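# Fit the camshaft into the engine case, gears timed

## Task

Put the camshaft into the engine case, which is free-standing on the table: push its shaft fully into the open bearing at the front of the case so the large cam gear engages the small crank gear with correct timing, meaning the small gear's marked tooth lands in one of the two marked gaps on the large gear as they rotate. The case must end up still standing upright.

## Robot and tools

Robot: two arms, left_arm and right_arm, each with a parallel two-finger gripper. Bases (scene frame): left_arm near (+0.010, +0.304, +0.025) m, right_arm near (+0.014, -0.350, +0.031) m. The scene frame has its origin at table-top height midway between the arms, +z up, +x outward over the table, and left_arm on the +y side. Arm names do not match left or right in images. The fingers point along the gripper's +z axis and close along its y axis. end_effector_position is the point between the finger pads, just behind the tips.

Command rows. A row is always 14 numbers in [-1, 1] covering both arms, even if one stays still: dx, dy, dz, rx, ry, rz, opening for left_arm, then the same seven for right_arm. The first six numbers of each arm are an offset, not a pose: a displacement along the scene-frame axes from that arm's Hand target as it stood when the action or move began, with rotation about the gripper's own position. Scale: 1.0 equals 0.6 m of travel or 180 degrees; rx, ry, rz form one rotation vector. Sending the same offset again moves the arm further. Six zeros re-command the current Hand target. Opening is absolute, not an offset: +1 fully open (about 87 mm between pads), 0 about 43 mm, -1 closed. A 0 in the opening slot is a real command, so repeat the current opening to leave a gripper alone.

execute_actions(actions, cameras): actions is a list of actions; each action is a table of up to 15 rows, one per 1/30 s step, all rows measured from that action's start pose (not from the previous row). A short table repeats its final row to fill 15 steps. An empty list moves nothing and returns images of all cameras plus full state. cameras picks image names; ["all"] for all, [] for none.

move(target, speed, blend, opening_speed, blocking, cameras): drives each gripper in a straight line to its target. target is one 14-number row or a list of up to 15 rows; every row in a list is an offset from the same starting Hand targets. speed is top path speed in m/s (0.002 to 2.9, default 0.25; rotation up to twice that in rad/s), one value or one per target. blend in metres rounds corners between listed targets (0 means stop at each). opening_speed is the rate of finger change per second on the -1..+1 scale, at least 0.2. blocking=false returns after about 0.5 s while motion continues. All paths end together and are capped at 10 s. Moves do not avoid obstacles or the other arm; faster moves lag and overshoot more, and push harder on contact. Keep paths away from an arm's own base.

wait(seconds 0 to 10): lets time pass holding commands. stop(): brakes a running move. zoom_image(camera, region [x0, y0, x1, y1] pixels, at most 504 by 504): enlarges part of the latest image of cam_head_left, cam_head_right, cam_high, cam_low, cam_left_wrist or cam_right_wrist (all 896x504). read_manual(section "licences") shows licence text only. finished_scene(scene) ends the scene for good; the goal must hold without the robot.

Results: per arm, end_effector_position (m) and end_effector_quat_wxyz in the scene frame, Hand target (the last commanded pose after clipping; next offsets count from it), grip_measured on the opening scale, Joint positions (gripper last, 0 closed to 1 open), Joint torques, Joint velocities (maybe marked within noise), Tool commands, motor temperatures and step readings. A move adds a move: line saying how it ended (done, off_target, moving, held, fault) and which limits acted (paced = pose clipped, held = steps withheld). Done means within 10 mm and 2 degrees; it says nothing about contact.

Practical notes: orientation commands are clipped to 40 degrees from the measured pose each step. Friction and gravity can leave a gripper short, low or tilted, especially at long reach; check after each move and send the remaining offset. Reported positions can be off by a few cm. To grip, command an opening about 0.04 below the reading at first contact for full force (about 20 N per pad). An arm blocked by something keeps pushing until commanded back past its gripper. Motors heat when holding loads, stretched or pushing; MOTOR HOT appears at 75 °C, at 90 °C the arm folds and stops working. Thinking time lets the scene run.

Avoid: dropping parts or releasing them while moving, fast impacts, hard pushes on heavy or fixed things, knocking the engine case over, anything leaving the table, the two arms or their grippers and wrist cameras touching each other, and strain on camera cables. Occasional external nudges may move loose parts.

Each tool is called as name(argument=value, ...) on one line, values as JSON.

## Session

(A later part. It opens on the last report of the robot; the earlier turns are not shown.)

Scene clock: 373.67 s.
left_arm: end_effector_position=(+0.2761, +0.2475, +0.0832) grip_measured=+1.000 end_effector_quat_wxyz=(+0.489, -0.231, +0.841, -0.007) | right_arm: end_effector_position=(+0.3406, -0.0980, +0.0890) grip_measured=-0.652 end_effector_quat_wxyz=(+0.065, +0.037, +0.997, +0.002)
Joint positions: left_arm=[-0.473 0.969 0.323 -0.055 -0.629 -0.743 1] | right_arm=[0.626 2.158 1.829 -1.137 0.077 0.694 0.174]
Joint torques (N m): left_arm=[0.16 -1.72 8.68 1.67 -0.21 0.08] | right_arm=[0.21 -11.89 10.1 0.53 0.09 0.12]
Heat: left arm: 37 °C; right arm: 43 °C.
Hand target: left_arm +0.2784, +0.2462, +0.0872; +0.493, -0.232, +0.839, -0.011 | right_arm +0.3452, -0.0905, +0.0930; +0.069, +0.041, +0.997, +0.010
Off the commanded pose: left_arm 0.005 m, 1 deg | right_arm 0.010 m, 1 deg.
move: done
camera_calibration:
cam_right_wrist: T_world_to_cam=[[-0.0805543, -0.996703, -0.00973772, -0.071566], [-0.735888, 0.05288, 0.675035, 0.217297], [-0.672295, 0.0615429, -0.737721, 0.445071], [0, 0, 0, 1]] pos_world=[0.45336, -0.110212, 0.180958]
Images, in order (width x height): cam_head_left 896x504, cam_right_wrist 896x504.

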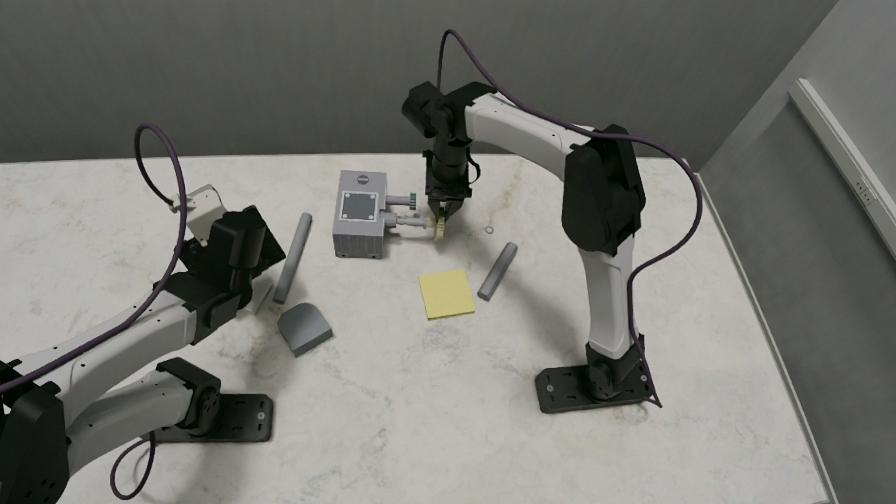

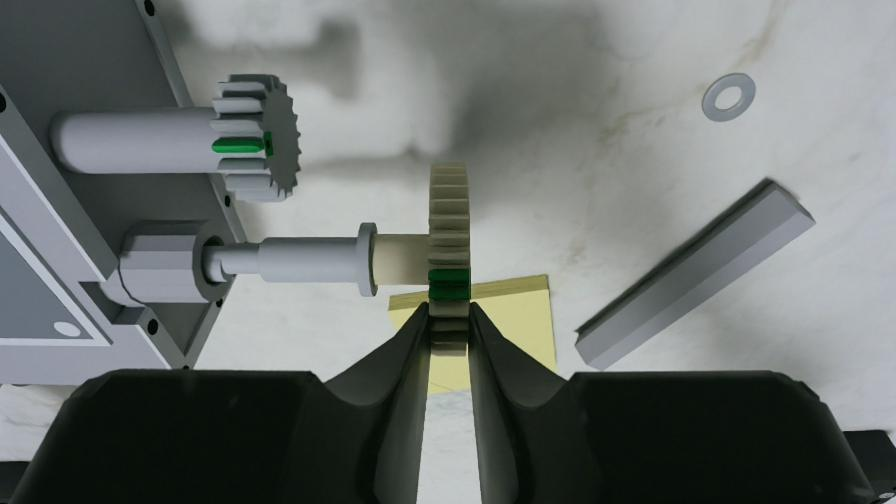

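move(target=[0,0,0,0,0,0,1,0.0005,0.018,-0.001,0,0,0,-0.9], speed=0.03, cameras=["cam_right_wrist","cam_head_left"])

zoom_image(camera="cam_head_left", region=[380, 190, 460, 250])

zoom_image(camera="cam_right_wrist", region=[100, 50, 480, 370])

Scene clock: 379.63 s.
left_arm: end_effector_position=(+0.2761, +0.2475, +0.0832) grip_measured=+1.000 end_effector_quat_wxyz=(+0.489, -0.231, +0.841, -0.007) | right_arm: end_effector_position=(+0.3413, -0.0866, +0.0889) grip_measured=-0.652 end_effector_quat_wxyz=(+0.065, +0.037, +0.997, +0.004)
Joint positions: left_arm=[-0.473 0.969 0.323 -0.055 -0.629 -0.743 1] | right_arm=[0.646 2.187 1.876 -1.154 0.077 0.714 0.174]
Joint torques (N m): left_arm=[0.2 -1.7 8.72 1.68 -0.18 0.08] | right_arm=[0.17 -12.08 10.07 0.51 0.12 0.13]
Heat: left arm: 37 °C; right arm: 43 °C.
Hand target: left_arm +0.2784, +0.2462, +0.0872; +0.493, -0.232, +0.839, -0.011 | right_arm +0.3455, -0.0798, +0.0924; +0.069, +0.041, +0.997, +0.010
Off the commanded pose: left_arm 0.005 m, 1 deg | right_arm 0.009 m, 1 deg.
move: done
camera_calibration:
cam_right_wrist: T_world_to_cam=[[-0.0807268, -0.996654, -0.0128355, -0.0598003], [-0.736303, 0.0509494, 0.674731, 0.21735], [-0.671819, 0.0639197, -0.737952, 0.44484], [0, 0, 0, 1]] pos_world=[0.454061, -0.0991081, 0.18085]
Images, in order (width x height): cam_head_left 896x504, cam_right_wrist 896x504.

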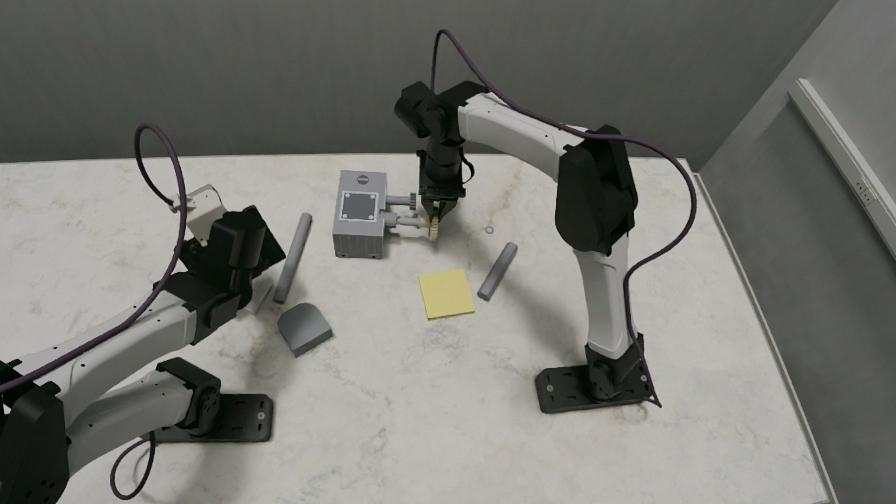

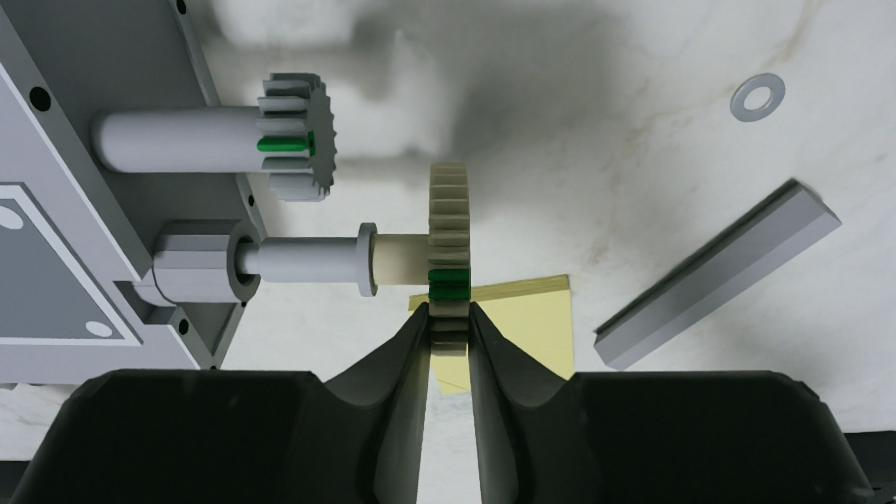

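Scaled by 6.300.

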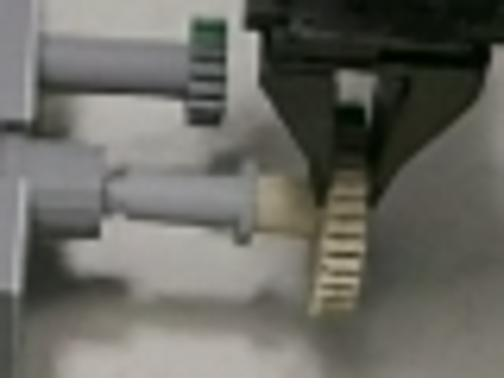

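Scaled by 1.326.

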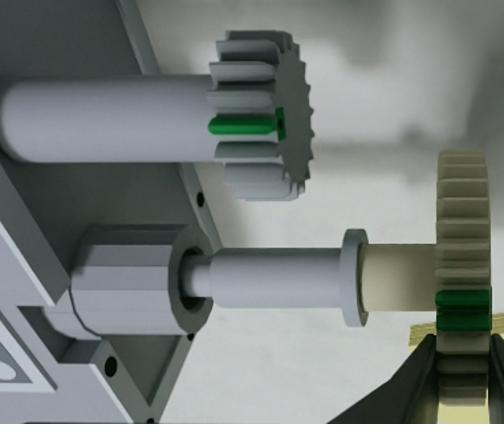

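move(target=[0,0,0,0,0,0,1,0.0005,0.014,-0.001,0,0,0,-0.9], speed=0.03, cameras=["cam_right_wrist","cam_head_left"])

zoom_image(camera="cam_head_left", region=[380, 190, 460, 250])

zoom_image(camera="cam_right_wrist", region=[150, 50, 480, 370])

Scene clock: 389.17 s.
left_arm: end_effector_position=(+0.2761, +0.2475, +0.0832) grip_measured=+1.000 end_effector_quat_wxyz=(+0.489, -0.231, +0.841, -0.007) | right_arm: end_effector_position=(+0.3418, -0.0786, +0.0889) grip_measured=-0.652 end_effector_quat_wxyz=(+0.065, +0.037, +0.997, +0.004)
Joint positions: left_arm=[-0.473 0.969 0.323 -0.055 -0.629 -0.743 1] | right_arm=[0.659 2.212 1.915 -1.17 0.077 0.728 0.174]
Joint torques (N m): left_arm=[0.21 -1.66 8.66 1.67 -0.19 0.07] | right_arm=[0.29 -12.15 10.06 0.53 0.12 0.12]
Heat: left arm: 37 °C; right arm: 44 °C.
Hand target: left_arm +0.2784, +0.2462, +0.0872; +0.493, -0.232, +0.839, -0.011 | right_arm +0.3459, -0.0713, +0.0919; +0.070, +0.041, +0.997, +0.010
Off the commanded pose: left_arm 0.005 m, 1 deg | right_arm 0.009 m, 1 deg.
move: done
camera_calibration:
cam_right_wrist: T_world_to_cam=[[-0.0813754, -0.996586, -0.0139264, -0.0514798], [-0.735616, 0.0506264, 0.675505, 0.21698], [-0.672494, 0.065214, -0.737224, 0.444961], [0, 0, 0, 1]] pos_world=[0.454658, -0.0913066, 0.180748]
Images, in order (width x height): cam_head_left 896x504, cam_right_wrist 896x504.

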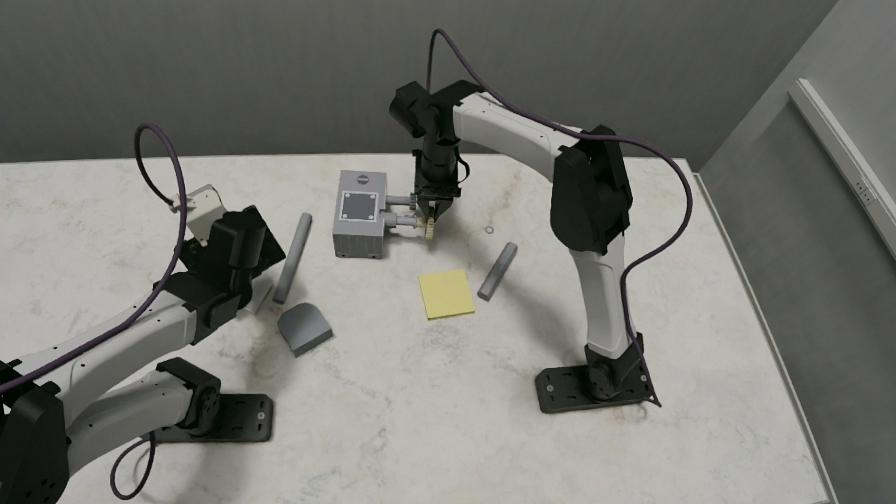

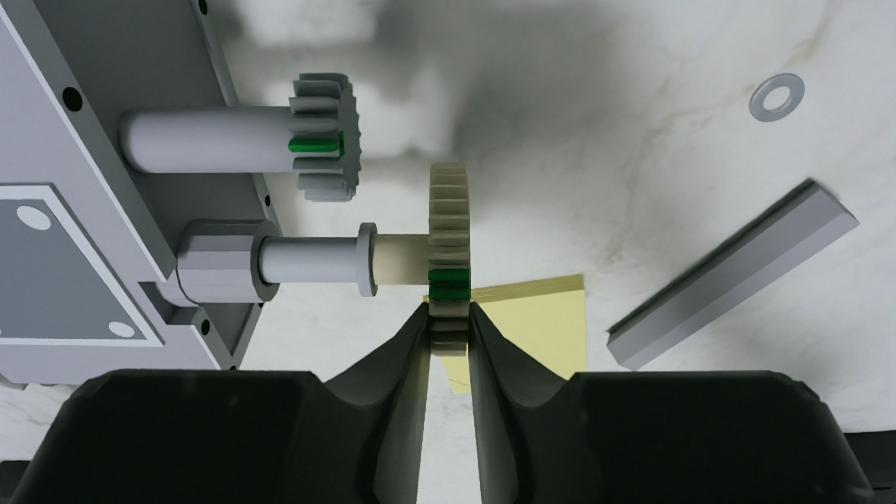

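Scaled by 6.300.

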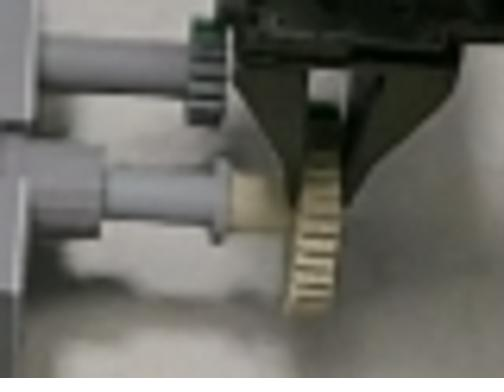

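Scaled by 1.527.

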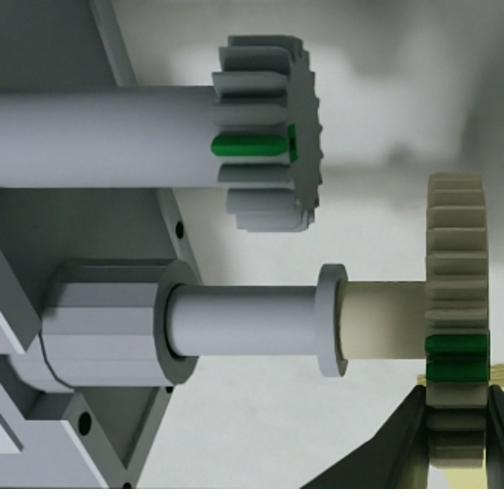

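move(target=[0,0,0,0,0,0,1,0.0012,0.024,-0.001,0,0,0,-0.9], speed=0.03, cameras=["cam_right_wrist","cam_head_left"])

zoom_image(camera="cam_right_wrist", region=[200, 50, 500, 370])

Scene clock: 393.13 s.
left_arm: end_effector_position=(+0.2761, +0.2475, +0.0832) grip_measured=+1.000 end_effector_quat_wxyz=(+0.489, -0.231, +0.841, -0.007) | right_arm: end_effector_position=(+0.3426, -0.0664, +0.0900) grip_measured=-0.652 end_effector_quat_wxyz=(+0.064, +0.036, +0.997, +0.001)
Joint positions: left_arm=[-0.473 0.969 0.323 -0.055 -0.629 -0.743 1] | right_arm=[0.681 2.255 1.991 -1.208 0.082 0.749 0.174]
Joint torques (N m): left_arm=[0.18 -1.66 8.66 1.67 -0.19 0.09] | right_arm=[0.47 -12.22 9.91 0.59 0.11 0.16]
Heat: left arm: 37 °C; right arm: 44 °C.
Hand target: left_arm +0.2784, +0.2462, +0.0872; +0.493, -0.232, +0.839, -0.011 | right_arm +0.3466, -0.0570, +0.0912; +0.070, +0.041, +0.997, +0.010
Off the commanded pose: left_arm 0.005 m, 1 deg | right_arm 0.010 m, 1 deg.
move: done
camera_calibration:
cam_right_wrist: T_world_to_cam=[[-0.0799232, -0.996765, -0.00846918, -0.0402173], [-0.735044, 0.0531946, 0.675929, 0.21603], [-0.673292, 0.0602477, -0.736918, 0.445399], [0, 0, 0, 1]] pos_world=[0.45546, -0.078413, 0.181861]
Images, in order (width x height): cam_head_left 896x504, cam_right_wrist 896x504.

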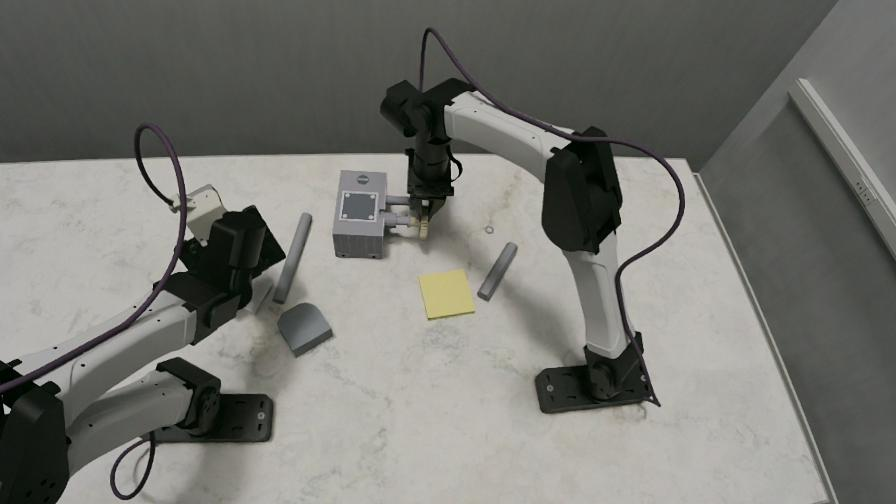

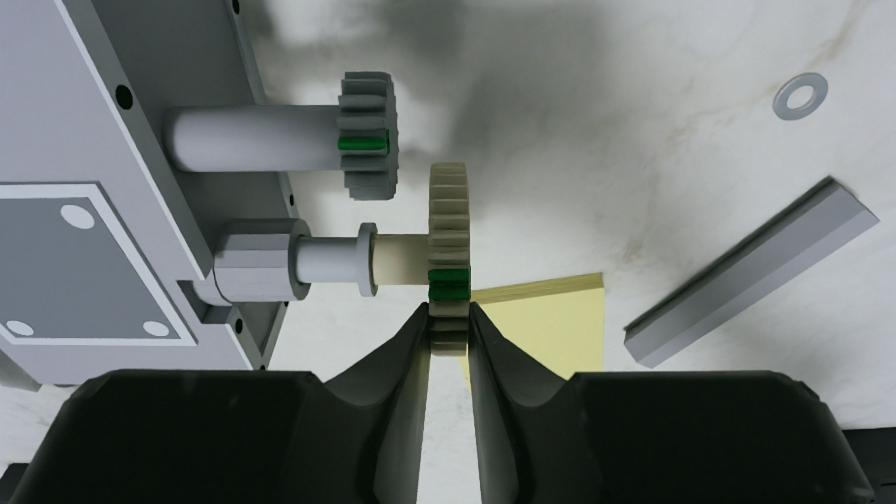

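Scaled by 1.575.

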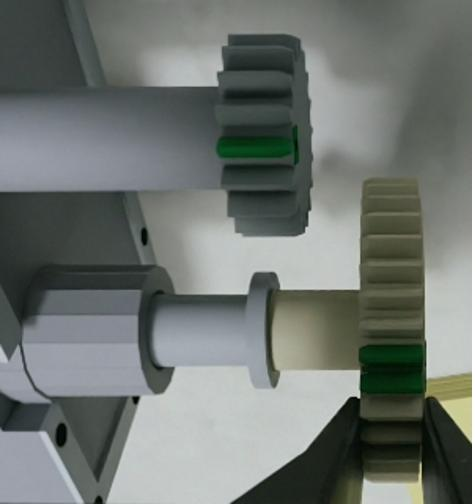

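move(target=[0,0,0,0,0,0,1,0.001,0.015,0,0,0,0,-0.9], speed=0.03, cameras=["cam_right_wrist"])

zoom_image(camera="cam_right_wrist", region=[250, 50, 500, 370])

Scene clock: 398.17 s.
left_arm: end_effector_position=(+0.2761, +0.2475, +0.0832) grip_measured=+1.000 end_effector_quat_wxyz=(+0.489, -0.231, +0.841, -0.007) | right_arm: end_effector_position=(+0.3433, -0.0576, +0.0902) grip_measured=-0.652 end_effector_quat_wxyz=(+0.065, +0.036, +0.997, +0.001)
Joint positions: left_arm=[-0.473 0.969 0.323 -0.055 -0.629 -0.743 1] | right_arm=[0.696 2.286 2.045 -1.232 0.085 0.762 0.174]
Joint torques (N m): left_arm=[0.24 -1.68 8.68 1.67 -0.18 0.08] | right_arm=[0.42 -12.4 9.84 0.59 0.1 0.19]
Heat: left arm: 37 °C; right arm: 45 °C.
Hand target: left_arm +0.2784, +0.2462, +0.0872; +0.493, -0.232, +0.839, -0.011 | right_arm +0.3471, -0.0479, +0.0911; +0.069, +0.041, +0.997, +0.010
Off the commanded pose: left_arm 0.005 m, 1 deg | right_arm 0.010 m, 1 deg.
move: done
camera_calibration:
cam_right_wrist: T_world_to_cam=[[-0.0789591, -0.996855, -0.00668788, -0.0318614], [-0.735452, 0.0537223, 0.675444, 0.216235], [-0.67296, 0.0582511, -0.737381, 0.445269], [0, 0, 0, 1]] pos_world=[0.456163, -0.0693152, 0.182065]
Images, in order (width x height): cam_right_wrist 896x504.

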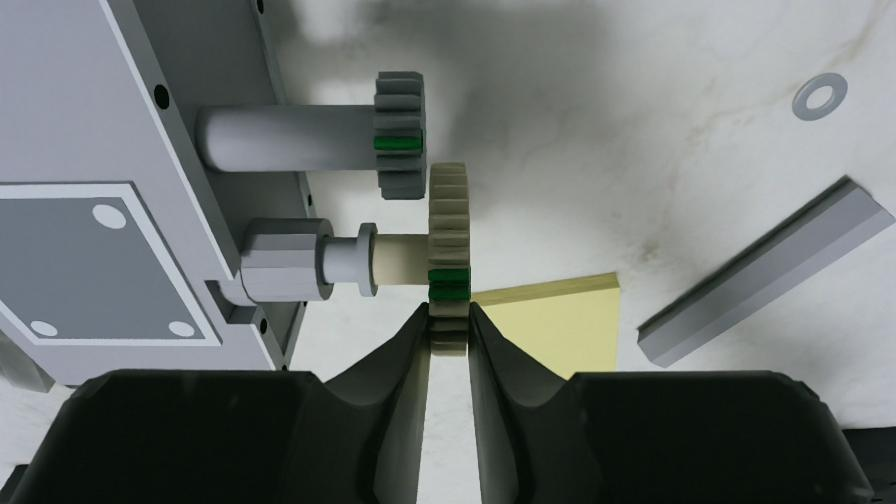

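Scaled by 1.575.

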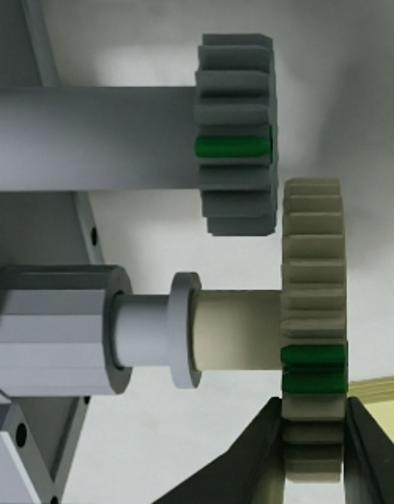

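move(target=[0,0,0,0,0,0,1,0.0017,0.003,0,0,0.012,0,-0.9], speed=0.02, cameras=["cam_right_wrist"])

zoom_image(camera="cam_right_wrist", region=[300, 50, 500, 370])

Scene clock: 422.47 s.
left_arm: end_effector_position=(+0.2761, +0.2475, +0.0832) grip_measured=+1.000 end_effector_quat_wxyz=(+0.489, -0.231, +0.841, -0.007) | right_arm: end_effector_position=(+0.3436, -0.0564, +0.0905) grip_measured=-0.652 end_effector_quat_wxyz=(+0.051, +0.035, +0.998, -0.009)
Joint positions: left_arm=[-0.473 0.969 0.323 -0.055 -0.629 -0.743 1] | right_arm=[0.696 2.334 2.126 -1.298 0.082 0.762 0.174]
Joint torques (N m): left_arm=[0.17 -1.69 8.59 1.67 -0.18 0.09] | right_arm=[-0.17 -12.66 9.84 0.56 -0.11 0.11]
Heat: left arm: 37 °C; right arm: 46 °C.
Hand target: left_arm +0.2784, +0.2462, +0.0872; +0.493, -0.232, +0.839, -0.011 | right_arm +0.3482, -0.0461, +0.0912; +0.051, +0.041, +0.998, +0.009
Off the commanded pose: left_arm 0.005 m, 1 deg | right_arm 0.011 m, 2 deg.
move: off_target (right_arm)
camera_calibration:
cam_right_wrist: T_world_to_cam=[[-0.078593, -0.996819, 0.0131935, -0.0326229], [-0.716717, 0.0656976, 0.694263, 0.208668], [-0.692921, 0.0451082, -0.719601, 0.450183], [0, 0, 0, 1]] pos_world=[0.458934, -0.066535, 0.179512]
Images, in order (width x height): cam_right_wrist 896x504.

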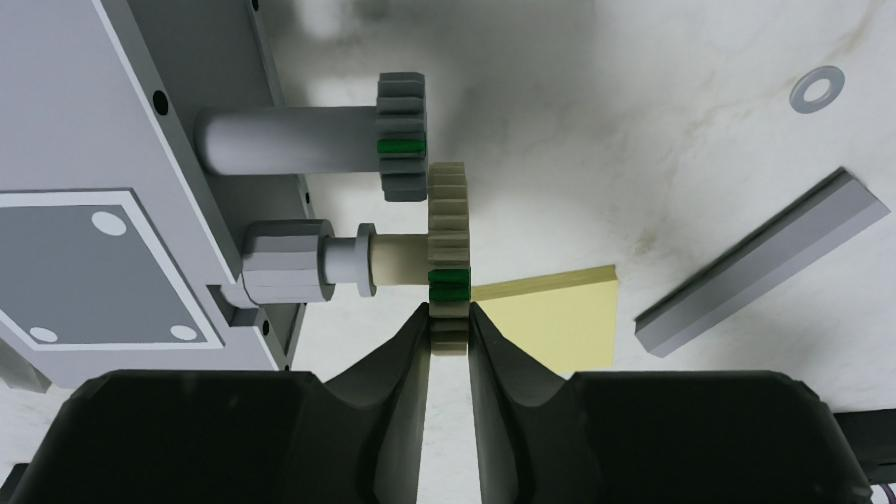

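Scaled by 1.575.

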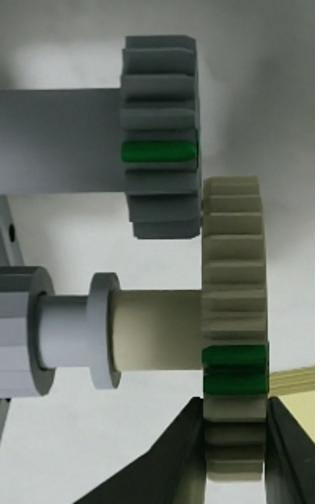

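move(target=[0,0,0,0,0,0,1,0.0008,0.010,0,0.002,0,0,-0.9], speed=0.02, cameras=["cam_right_wrist"])

zoom_image(camera="cam_right_wrist", region=[300, 50, 500, 370])

Scene clock: 426.27 s.
left_arm: end_effector_position=(+0.2761, +0.2475, +0.0832) grip_measured=+1.000 end_effector_quat_wxyz=(+0.489, -0.231, +0.841, -0.007) | right_arm: end_effector_position=(+0.3436, -0.0563, +0.0906) grip_measured=-0.652 end_effector_quat_wxyz=(+0.047, +0.035, +0.998, -0.013)
Joint positions: left_arm=[-0.473 0.969 0.323 -0.055 -0.629 -0.743 1] | right_arm=[0.696 2.351 2.155 -1.322 0.081 0.764 0.174]
Joint torques (N m): left_arm=[0.17 -1.66 8.66 1.68 -0.2 0.08] | right_arm=[0.34 -12.77 10.04 0.7 -0.14 0.19]
Heat: left arm: 37 °C; right arm: 47 °C.
Hand target: left_arm +0.2784, +0.2462, +0.0872; +0.493, -0.232, +0.839, -0.011 | right_arm +0.3486, -0.0401, +0.0912; +0.051, +0.041, +0.998, +0.012
Off the commanded pose: left_arm 0.005 m, 1 deg | right_arm 0.017 m, 3 deg.
move: off_target (right_arm)
camera_calibration:
cam_right_wrist: T_world_to_cam=[[-0.079471, -0.996608, 0.0213956, -0.0329049], [-0.709943, 0.0716528, 0.700605, 0.206013], [-0.699761, 0.0404881, -0.713229, 0.451695], [0, 0, 0, 1]] pos_world=[0.459721, -0.0658429, 0.178532]
Images, in order (width x height): cam_right_wrist 896x504.

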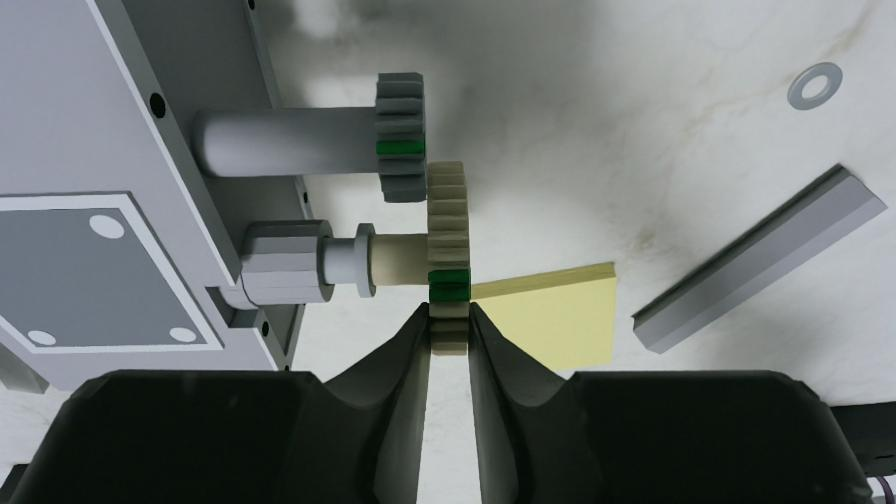

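Scaled by 1.575.

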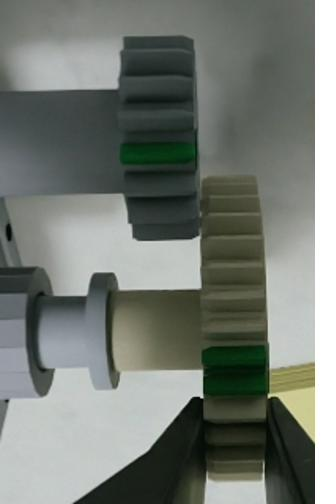

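move(target=[[0,0,0,0,0,0,1,0,-0.006,0,0.002,0,0,-0.9],[0,0,0,0,0,0,1,0.0018,-0.004,0,0.002,0.012,0,-0.9]], speed=0.02, cameras=["cam_right_wrist"])

zoom_image(camera="cam_right_wrist", region=[300, 50, 500, 370])

Scene clock: 437.90 s.
left_arm: end_effector_position=(+0.2761, +0.2475, +0.0832) grip_measured=+1.000 end_effector_quat_wxyz=(+0.489, -0.231, +0.841, -0.007) | right_arm: end_effector_position=(+0.3444, -0.0565, +0.0905) grip_measured=-0.652 end_effector_quat_wxyz=(+0.030, +0.039, +0.999, -0.010)
Joint positions: left_arm=[-0.473 0.969 0.323 -0.055 -0.629 -0.743 1] | right_arm=[0.684 2.385 2.21 -1.365 0.054 0.761 0.174]
Joint torques (N m): left_arm=[0.23 -1.69 8.69 1.67 -0.2 0.07] | right_arm=[0.08 -12.96 9.89 0.63 -0.19 0.08]
Motor temperatures (°C): left_arm=[20 26 38 34 22 22 22] | right_arm=[23 49 39 23 19 22 21]
Heat: left arm: 38 °C; right arm: 49 °C.
Hand target: left_arm +0.2784, +0.2462, +0.0872; +0.493, -0.232, +0.839, -0.011 | right_arm +0.3497, -0.0426, +0.0912; +0.032, +0.042, +0.999, +0.015
Off the commanded pose: left_arm 0.005 m, 1 deg | right_arm 0.015 m, 3 deg.
move: off_target (right_arm)
camera_calibration:
cam_right_wrist: T_world_to_cam=[[-0.0871942, -0.99604, 0.0173709, -0.0299827], [-0.685078, 0.0726136, 0.724842, 0.196064], [-0.723233, 0.0513016, -0.688696, 0.458717], [0, 0, 0, 1]] pos_world=[0.463464, -0.0676338, 0.174323]
Images, in order (width x height): cam_right_wrist 896x504.

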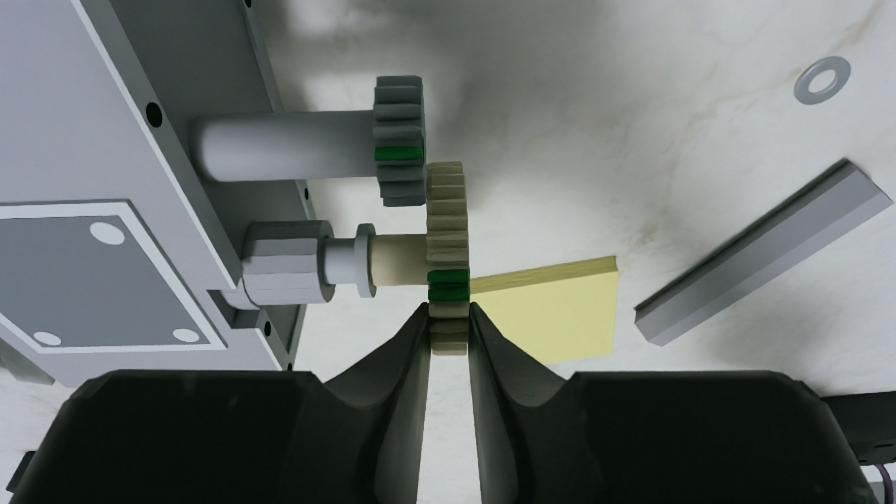

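Scaled by 1.575.

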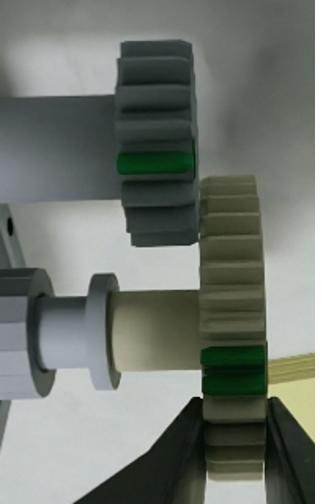

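move(target=[[0,0,0,0,0,0,1,-0.0025,0,0,0,-0.016,0,-0.9]], speed=0.01, cameras=["cam_right_wrist"])

zoom_image(camera="cam_right_wrist", region=[300, 50, 500, 370])

move(target=[[0,0,0,0,0,0,1,-0.0015,0,0,0,-0.010,0,-0.9]], speed=0.01, cameras=["cam_right_wrist"])

zoom_image(camera="cam_right_wrist", region=[300, 50, 500, 370])

Scene clock: 451.77 s.
left_arm: end_effector_position=(+0.2761, +0.2475, +0.0832) grip_measured=+1.000 end_effector_quat_wxyz=(+0.489, -0.231, +0.841, -0.007) | right_arm: end_effector_position=(+0.3444, -0.0565, +0.0892) grip_measured=-0.652 end_effector_quat_wxyz=(+0.035, +0.039, +0.999, -0.006)
Joint positions: left_arm=[-0.473 0.969 0.323 -0.055 -0.629 -0.743 1] | right_arm=[0.684 2.365 2.171 -1.332 0.054 0.76 0.174]
Joint torques (N m): left_arm=[0.21 -1.68 8.7 1.68 -0.2 0.08] | right_arm=[1.13 -16.57 4.41 1.06 0.12 0.2]
Heat: left arm: 38 °C; right arm: 50 °C.
Hand target: left_arm +0.2784, +0.2462, +0.0872; +0.493, -0.232, +0.839, -0.011 | right_arm +0.3482, -0.0425, +0.0912; +0.057, +0.041, +0.997, +0.016
Off the commanded pose: left_arm 0.005 m, 1 deg | right_arm 0.015 m, 4 deg.
move: off_target (right_arm)
camera_calibration:
cam_right_wrist: T_world_to_cam=[[-0.0869696, -0.996178, 0.00815092, -0.0292535], [-0.692604, 0.0663436, 0.71826, 0.199794], [-0.716056, 0.0568214, -0.695727, 0.456308], [0, 0, 0, 1]] pos_world=[0.462576, -0.0683248, 0.1742]
Images, in order (width x height): cam_right_wrist 896x504.

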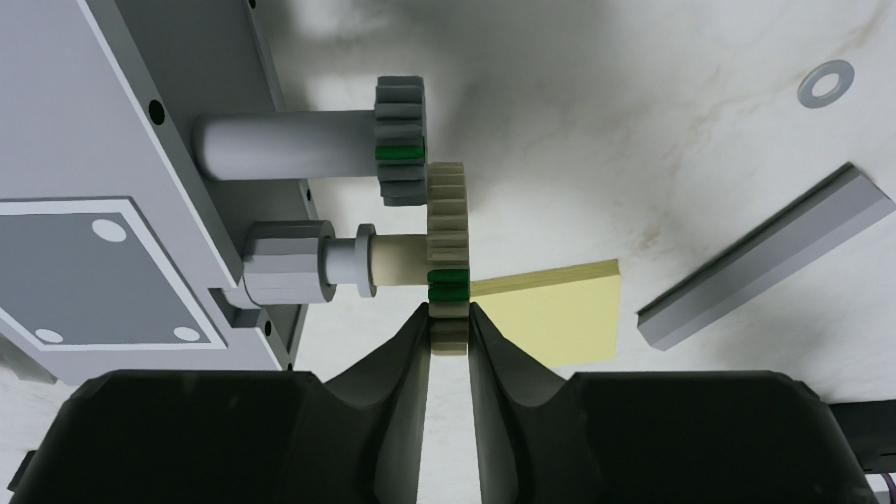

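Scaled by 1.575.

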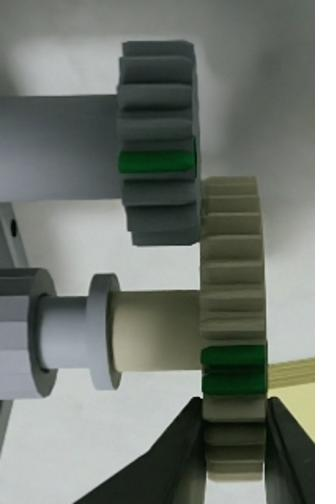

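Scene clock: 453.73 s.
left_arm: end_effector_position=(+0.2761, +0.2475, +0.0832) grip_measured=+1.000 end_effector_quat_wxyz=(+0.489, -0.231, +0.841, -0.007) | right_arm: end_effector_position=(+0.3438, -0.0563, +0.0892) grip_measured=-0.652 end_effector_quat_wxyz=(+0.051, +0.036, +0.998, -0.005)
Joint positions: left_arm=[-0.473 0.969 0.323 -0.055 -0.629 -0.743 1] | right_arm=[0.694 2.329 2.111 -1.284 0.075 0.763 0.174]
Joint torques (N m): left_arm=[0.16 -1.65 8.68 1.67 -0.19 0.08] | right_arm=[1.07 -16.28 4.42 1.07 0.14 0.24]
Heat: left arm: 38 °C; right arm: 51 °C.
Hand target: left_arm +0.2784, +0.2462, +0.0872; +0.493, -0.232, +0.839, -0.011 | right_arm +0.3473, -0.0426, +0.0911; +0.072, +0.041, +0.996, +0.016
Off the commanded pose: left_arm 0.005 m, 1 deg | right_arm 0.014 m, 4 deg.
move: off_target (right_arm)
camera_calibration:
cam_right_wrist: T_world_to_cam=[[-0.0811738, -0.996685, 0.00540321, -0.0308952], [-0.716139, 0.0620938, 0.69519, 0.209246], [-0.693221, 0.0525617, -0.718806, 0.449763], [0, 0, 0, 1]] pos_world=[0.459127, -0.067426, 0.177993]
Images, in order (width x height): cam_right_wrist 896x504.

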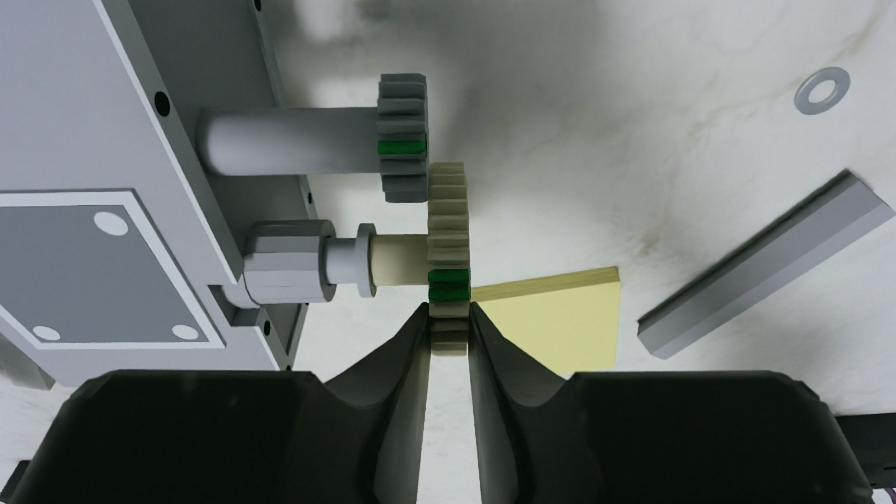

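Scaled by 1.575.

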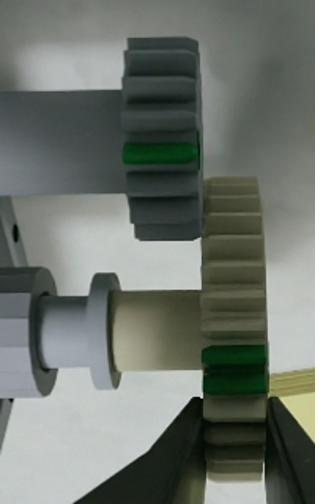

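move(target=[0,0,0,0,0,0,1,-0.001,0,0,0,-0.007,0,-0.9], speed=0.01)

move(target=[0,0,0,0,0,0,1,-0.001,0.001,0,0,-0.007,0,-0.9], speed=0.01)

move(target=[0,0,0,0,0,0,1,-0.001,0.001,0,0,-0.007,0,-0.9], speed=0.01, cameras=["cam_right_wrist"])

zoom_image(camera="cam_right_wrist", region=[300, 50, 500, 370])

Scene clock: 459.80 s.
left_arm: end_effector_position=(+0.2761, +0.2475, +0.0832) grip_measured=+1.000 end_effector_quat_wxyz=(+0.489, -0.231, +0.841, -0.007) | right_arm: end_effector_position=(+0.3439, -0.0563, +0.0893) grip_measured=-0.652 end_effector_quat_wxyz=(+0.063, +0.037, +0.997, -0.004)
Joint positions: left_arm=[-0.473 0.969 0.323 -0.055 -0.629 -0.743 1] | right_arm=[0.699 2.304 2.071 -1.25 0.09 0.767 0.174]
Joint torques (N m): left_arm=[0.21 -1.72 8.69 1.68 -0.19 0.06] | right_arm=[1.22 -16.1 4.31 1.1 0.14 0.24]
Heat: left arm: 38 °C; right arm: 52 °C.
Hand target: left_arm +0.2784, +0.2462, +0.0872; +0.493, -0.232, +0.839, -0.011 | right_arm +0.3467, -0.0426, +0.0912; +0.083, +0.041, +0.996, +0.017
Off the commanded pose: left_arm 0.005 m, 1 deg | right_arm 0.014 m, 3 deg.
move: off_target (right_arm)

Scene clock: 461.30 s.
left_arm: end_effector_position=(+0.2761, +0.2475, +0.0832) grip_measured=+1.000 end_effector_quat_wxyz=(+0.489, -0.231, +0.841, -0.007) | right_arm: end_effector_position=(+0.3438, -0.0561, +0.0894) grip_measured=-0.652 end_effector_quat_wxyz=(+0.074, +0.037, +0.997, -0.004)
Joint positions: left_arm=[-0.473 0.969 0.323 -0.055 -0.629 -0.743 1] | right_arm=[0.706 2.282 2.036 -1.22 0.106 0.773 0.174]
Joint torques (N m): left_arm=[0.2 -1.69 8.64 1.68 -0.2 0.07] | right_arm=[1.26 -15.92 4.4 1.1 0.15 0.24]
Heat: left arm: 38 °C; right arm: 53 °C.
Hand target: left_arm +0.2784, +0.2462, +0.0872; +0.493, -0.232, +0.839, -0.011 | right_arm +0.3461, -0.0421, +0.0912; +0.094, +0.041, +0.995, +0.017
Off the commanded pose: left_arm 0.005 m, 1 deg | right_arm 0.014 m, 3 deg.
move: off_target (right_arm)

Scene clock: 462.80 s.
left_arm: end_effector_position=(+0.2761, +0.2475, +0.0832) grip_measured=+1.000 end_effector_quat_wxyz=(+0.489, -0.231, +0.841, -0.007) | right_arm: end_effector_position=(+0.3439, -0.0560, +0.0895) grip_measured=-0.652 end_effector_quat_wxyz=(+0.087, +0.037, +0.996, -0.005)
Joint positions: left_arm=[-0.473 0.969 0.323 -0.055 -0.629 -0.743 1] | right_arm=[0.713 2.262 2.003 -1.19 0.125 0.779 0.174]
Joint torques (N m): left_arm=[0.16 -1.65 8.66 1.66 -0.17 0.07] | right_arm=[1.25 -15.73 4.45 1.13 0.14 0.21]
Heat: left arm: 38 °C; right arm: 53 °C.
Hand target: left_arm +0.2784, +0.2462, +0.0872; +0.493, -0.232, +0.839, -0.011 | right_arm +0.3456, -0.0414, +0.0912; +0.105, +0.041, +0.993, +0.018
Off the commanded pose: left_arm 0.005 m, 1 deg | right_arm 0.015 m, 3 deg.
move: off_target (right_arm)
camera_calibration:
cam_right_wrist: T_world_to_cam=[[-0.0829904, -0.996549, 0.00165354, -0.0295517], [-0.764178, 0.0647038, 0.641752, 0.230514], [-0.639645, 0.0519957, -0.76691, 0.43587], [0, 0, 0, 1]] pos_world=[0.452503, -0.0670282, 0.186389]
Images, in order (width x height): cam_right_wrist 896x504.

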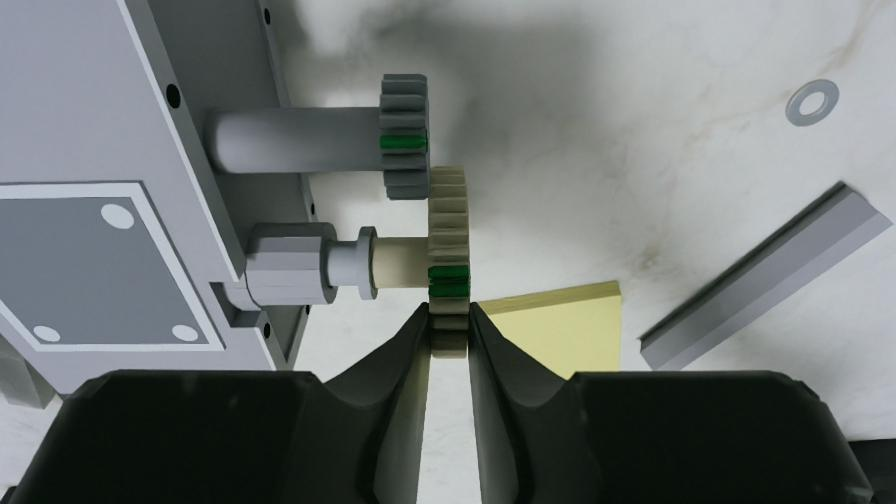

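Scaled by 1.575.

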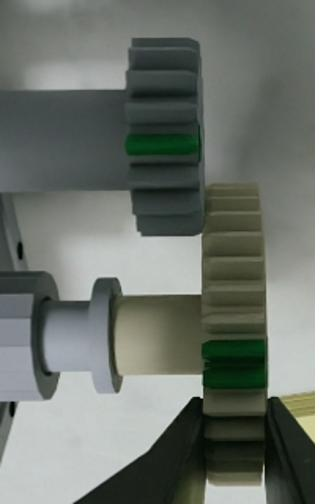

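move(target=[[0,0,0,0,0,0,1,0.0005,0.012,0,0,0.004,0,-0.9]], speed=0.02)

move(target=[[0,0,0,0,0,0,1,0.002,0,0,0,0.016,0,-0.9]], speed=0.01, cameras=["cam_right_wrist"])

zoom_image(camera="cam_right_wrist", region=[300, 50, 500, 370])

Scene clock: 476.07 s.
left_arm: end_effector_position=(+0.2761, +0.2475, +0.0832) grip_measured=+1.000 end_effector_quat_wxyz=(+0.489, -0.231, +0.841, -0.007) | right_arm: end_effector_position=(+0.3437, -0.0556, +0.0901) grip_measured=-0.652 end_effector_quat_wxyz=(+0.089, +0.038, +0.995, -0.007)
Joint positions: left_arm=[-0.473 0.969 0.323 -0.055 -0.629 -0.743 1] | right_arm=[0.716 2.262 2.005 -1.193 0.132 0.784 0.174]
Joint torques (N m): left_arm=[0.14 -1.68 8.62 1.69 -0.18 0.08] | right_arm=[1.7 -12.64 9.42 0.9 0 0.25]
Motor temperatures (°C): left_arm=[20 26 38 34 22 22 22] | right_arm=[23 56 36 24 19 22 21]
Heat: left arm: 38 °C; right arm: 56 °C.
Hand target: left_arm +0.2784, +0.2462, +0.0872; +0.493, -0.232, +0.839, -0.011 | right_arm +0.3458, -0.0342, +0.0911; +0.099, +0.041, +0.994, +0.018
Off the commanded pose: left_arm 0.005 m, 1 deg | right_arm 0.022 m, 3 deg.
move: off_target (right_arm)

Scene clock: 478.83 s.
left_arm: end_effector_position=(+0.2761, +0.2475, +0.0832) grip_measured=+1.000 end_effector_quat_wxyz=(+0.489, -0.231, +0.841, -0.007) | right_arm: end_effector_position=(+0.3437, -0.0555, +0.0905) grip_measured=-0.652 end_effector_quat_wxyz=(+0.073, +0.038, +0.996, -0.017)
Joint positions: left_arm=[-0.473 0.969 0.323 -0.055 -0.629 -0.743 1] | right_arm=[0.714 2.309 2.085 -1.263 0.125 0.784 0.174]
Joint torques (N m): left_arm=[0.2 -1.72 8.65 1.67 -0.18 0.09] | right_arm=[0.75 -12.34 10.1 0.83 -0.27 0.17]
Motor temperatures (°C): left_arm=[20 26 38 34 22 22 22] | right_arm=[23 56 36 24 19 22 21]
Heat: left arm: 38 °C; right arm: 56 °C.
Hand target: left_arm +0.2784, +0.2462, +0.0872; +0.493, -0.232, +0.839, -0.011 | right_arm +0.3469, -0.0342, +0.0911; +0.074, +0.041, +0.996, +0.016
Off the commanded pose: left_arm 0.005 m, 1 deg | right_arm 0.022 m, 4 deg.
move: off_target (right_arm)
camera_calibration:
cam_right_wrist: T_world_to_cam=[[-0.0867206, -0.995866, 0.0270411, -0.0300234], [-0.745939, 0.0829007, 0.660835, 0.22272], [-0.660344, 0.037137, -0.750044, 0.441331], [0, 0, 0, 1]] pos_world=[0.454963, -0.0647527, 0.184649]
Images, in order (width x height): cam_right_wrist 896x504.

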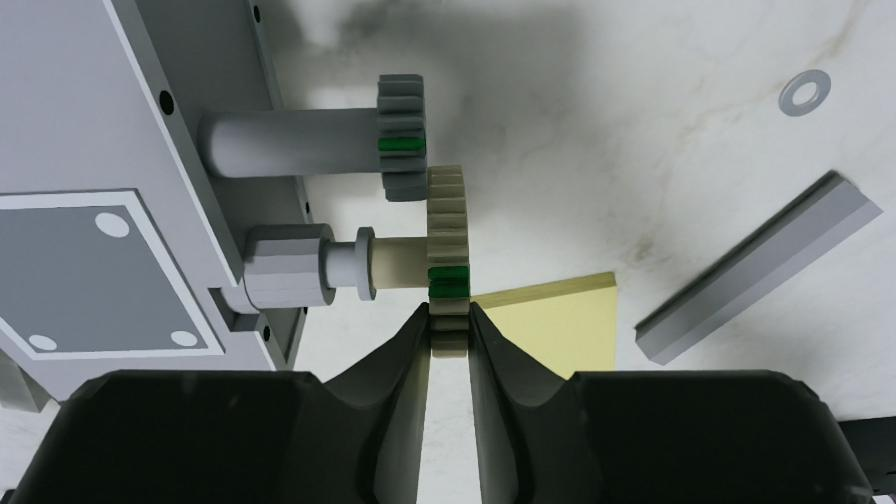

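Scaled by 1.575.

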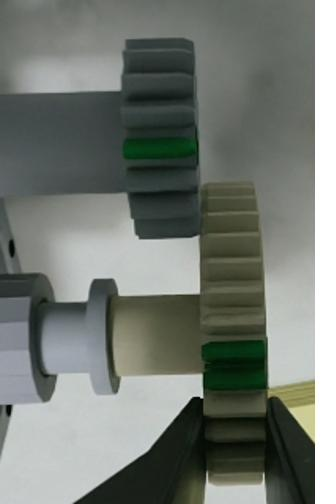

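move(target=[[0,0,0,0,0,0,1,0,-0.012,0,0.008,0,0,-0.9],[0,0,0,0,0,0,1,-0.0015,-0.008,0,0.01,-0.02,0.003,-0.9],[0,0,0,0,0,0,1,0.0015,-0.006,0,0.01,0.02,0.003,-0.9],[0,0,0,0,0,0,1,-0.0015,-0.004,0,0.01,-0.02,0.003,-0.9],[0,0,0,0,0,0,1,0,-0.002,0,0.01,0,0.003,-0.9]], speed=0.03, cameras=["cam_right_wrist"])

zoom_image(camera="cam_right_wrist", region=[300, 50, 500, 370])

Scene clock: 510.90 s.
left_arm: end_effector_position=(+0.2761, +0.2475, +0.0832) grip_measured=+1.000 end_effector_quat_wxyz=(+0.489, -0.231, +0.841, -0.007) | right_arm: end_effector_position=(+0.3449, -0.0529, +0.0906) grip_measured=-0.652 end_effector_quat_wxyz=(+0.078, +0.036, +0.996, +0.003)
Joint positions: left_arm=[-0.473 0.969 0.323 -0.055 -0.629 -0.743 1] | right_arm=[0.707 2.278 2.033 -1.206 0.1 0.773 0.174]
Joint torques (N m): left_arm=[0.16 -1.7 8.7 1.68 -0.19 0.08] | right_arm=[0.32 -12.23 9.99 0.77 -0.3 0.1]
Heat: left arm: 38 °C; right arm: 53 °C.
Hand target: left_arm +0.2784, +0.2462, +0.0872; +0.493, -0.232, +0.839, -0.011 | right_arm +0.3470, -0.0354, +0.0911; +0.073, +0.037, +0.996, +0.032
Off the commanded pose: left_arm 0.005 m, 1 deg | right_arm 0.018 m, 3 deg.
move: off_target (right_arm)
camera_calibration:
cam_right_wrist: T_world_to_cam=[[-0.0797732, -0.996721, -0.0135571, -0.026062], [-0.75319, 0.0513621, 0.655794, 0.224648], [-0.652948, 0.0625259, -0.754818, 0.441334], [0, 0, 0, 1]] pos_world=[0.455291, -0.0651097, 0.18545]
Images, in order (width x height): cam_right_wrist 896x504.

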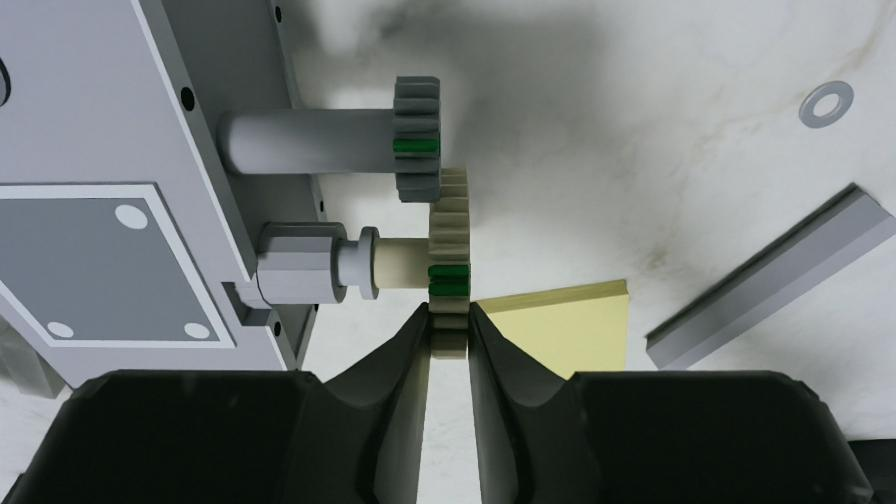

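Scaled by 1.575.

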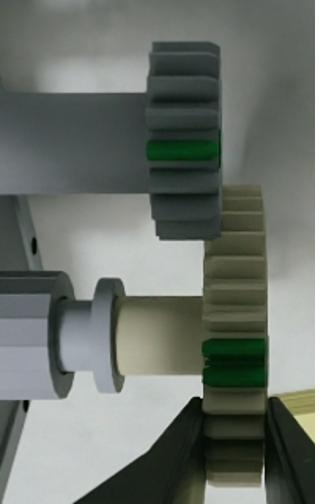

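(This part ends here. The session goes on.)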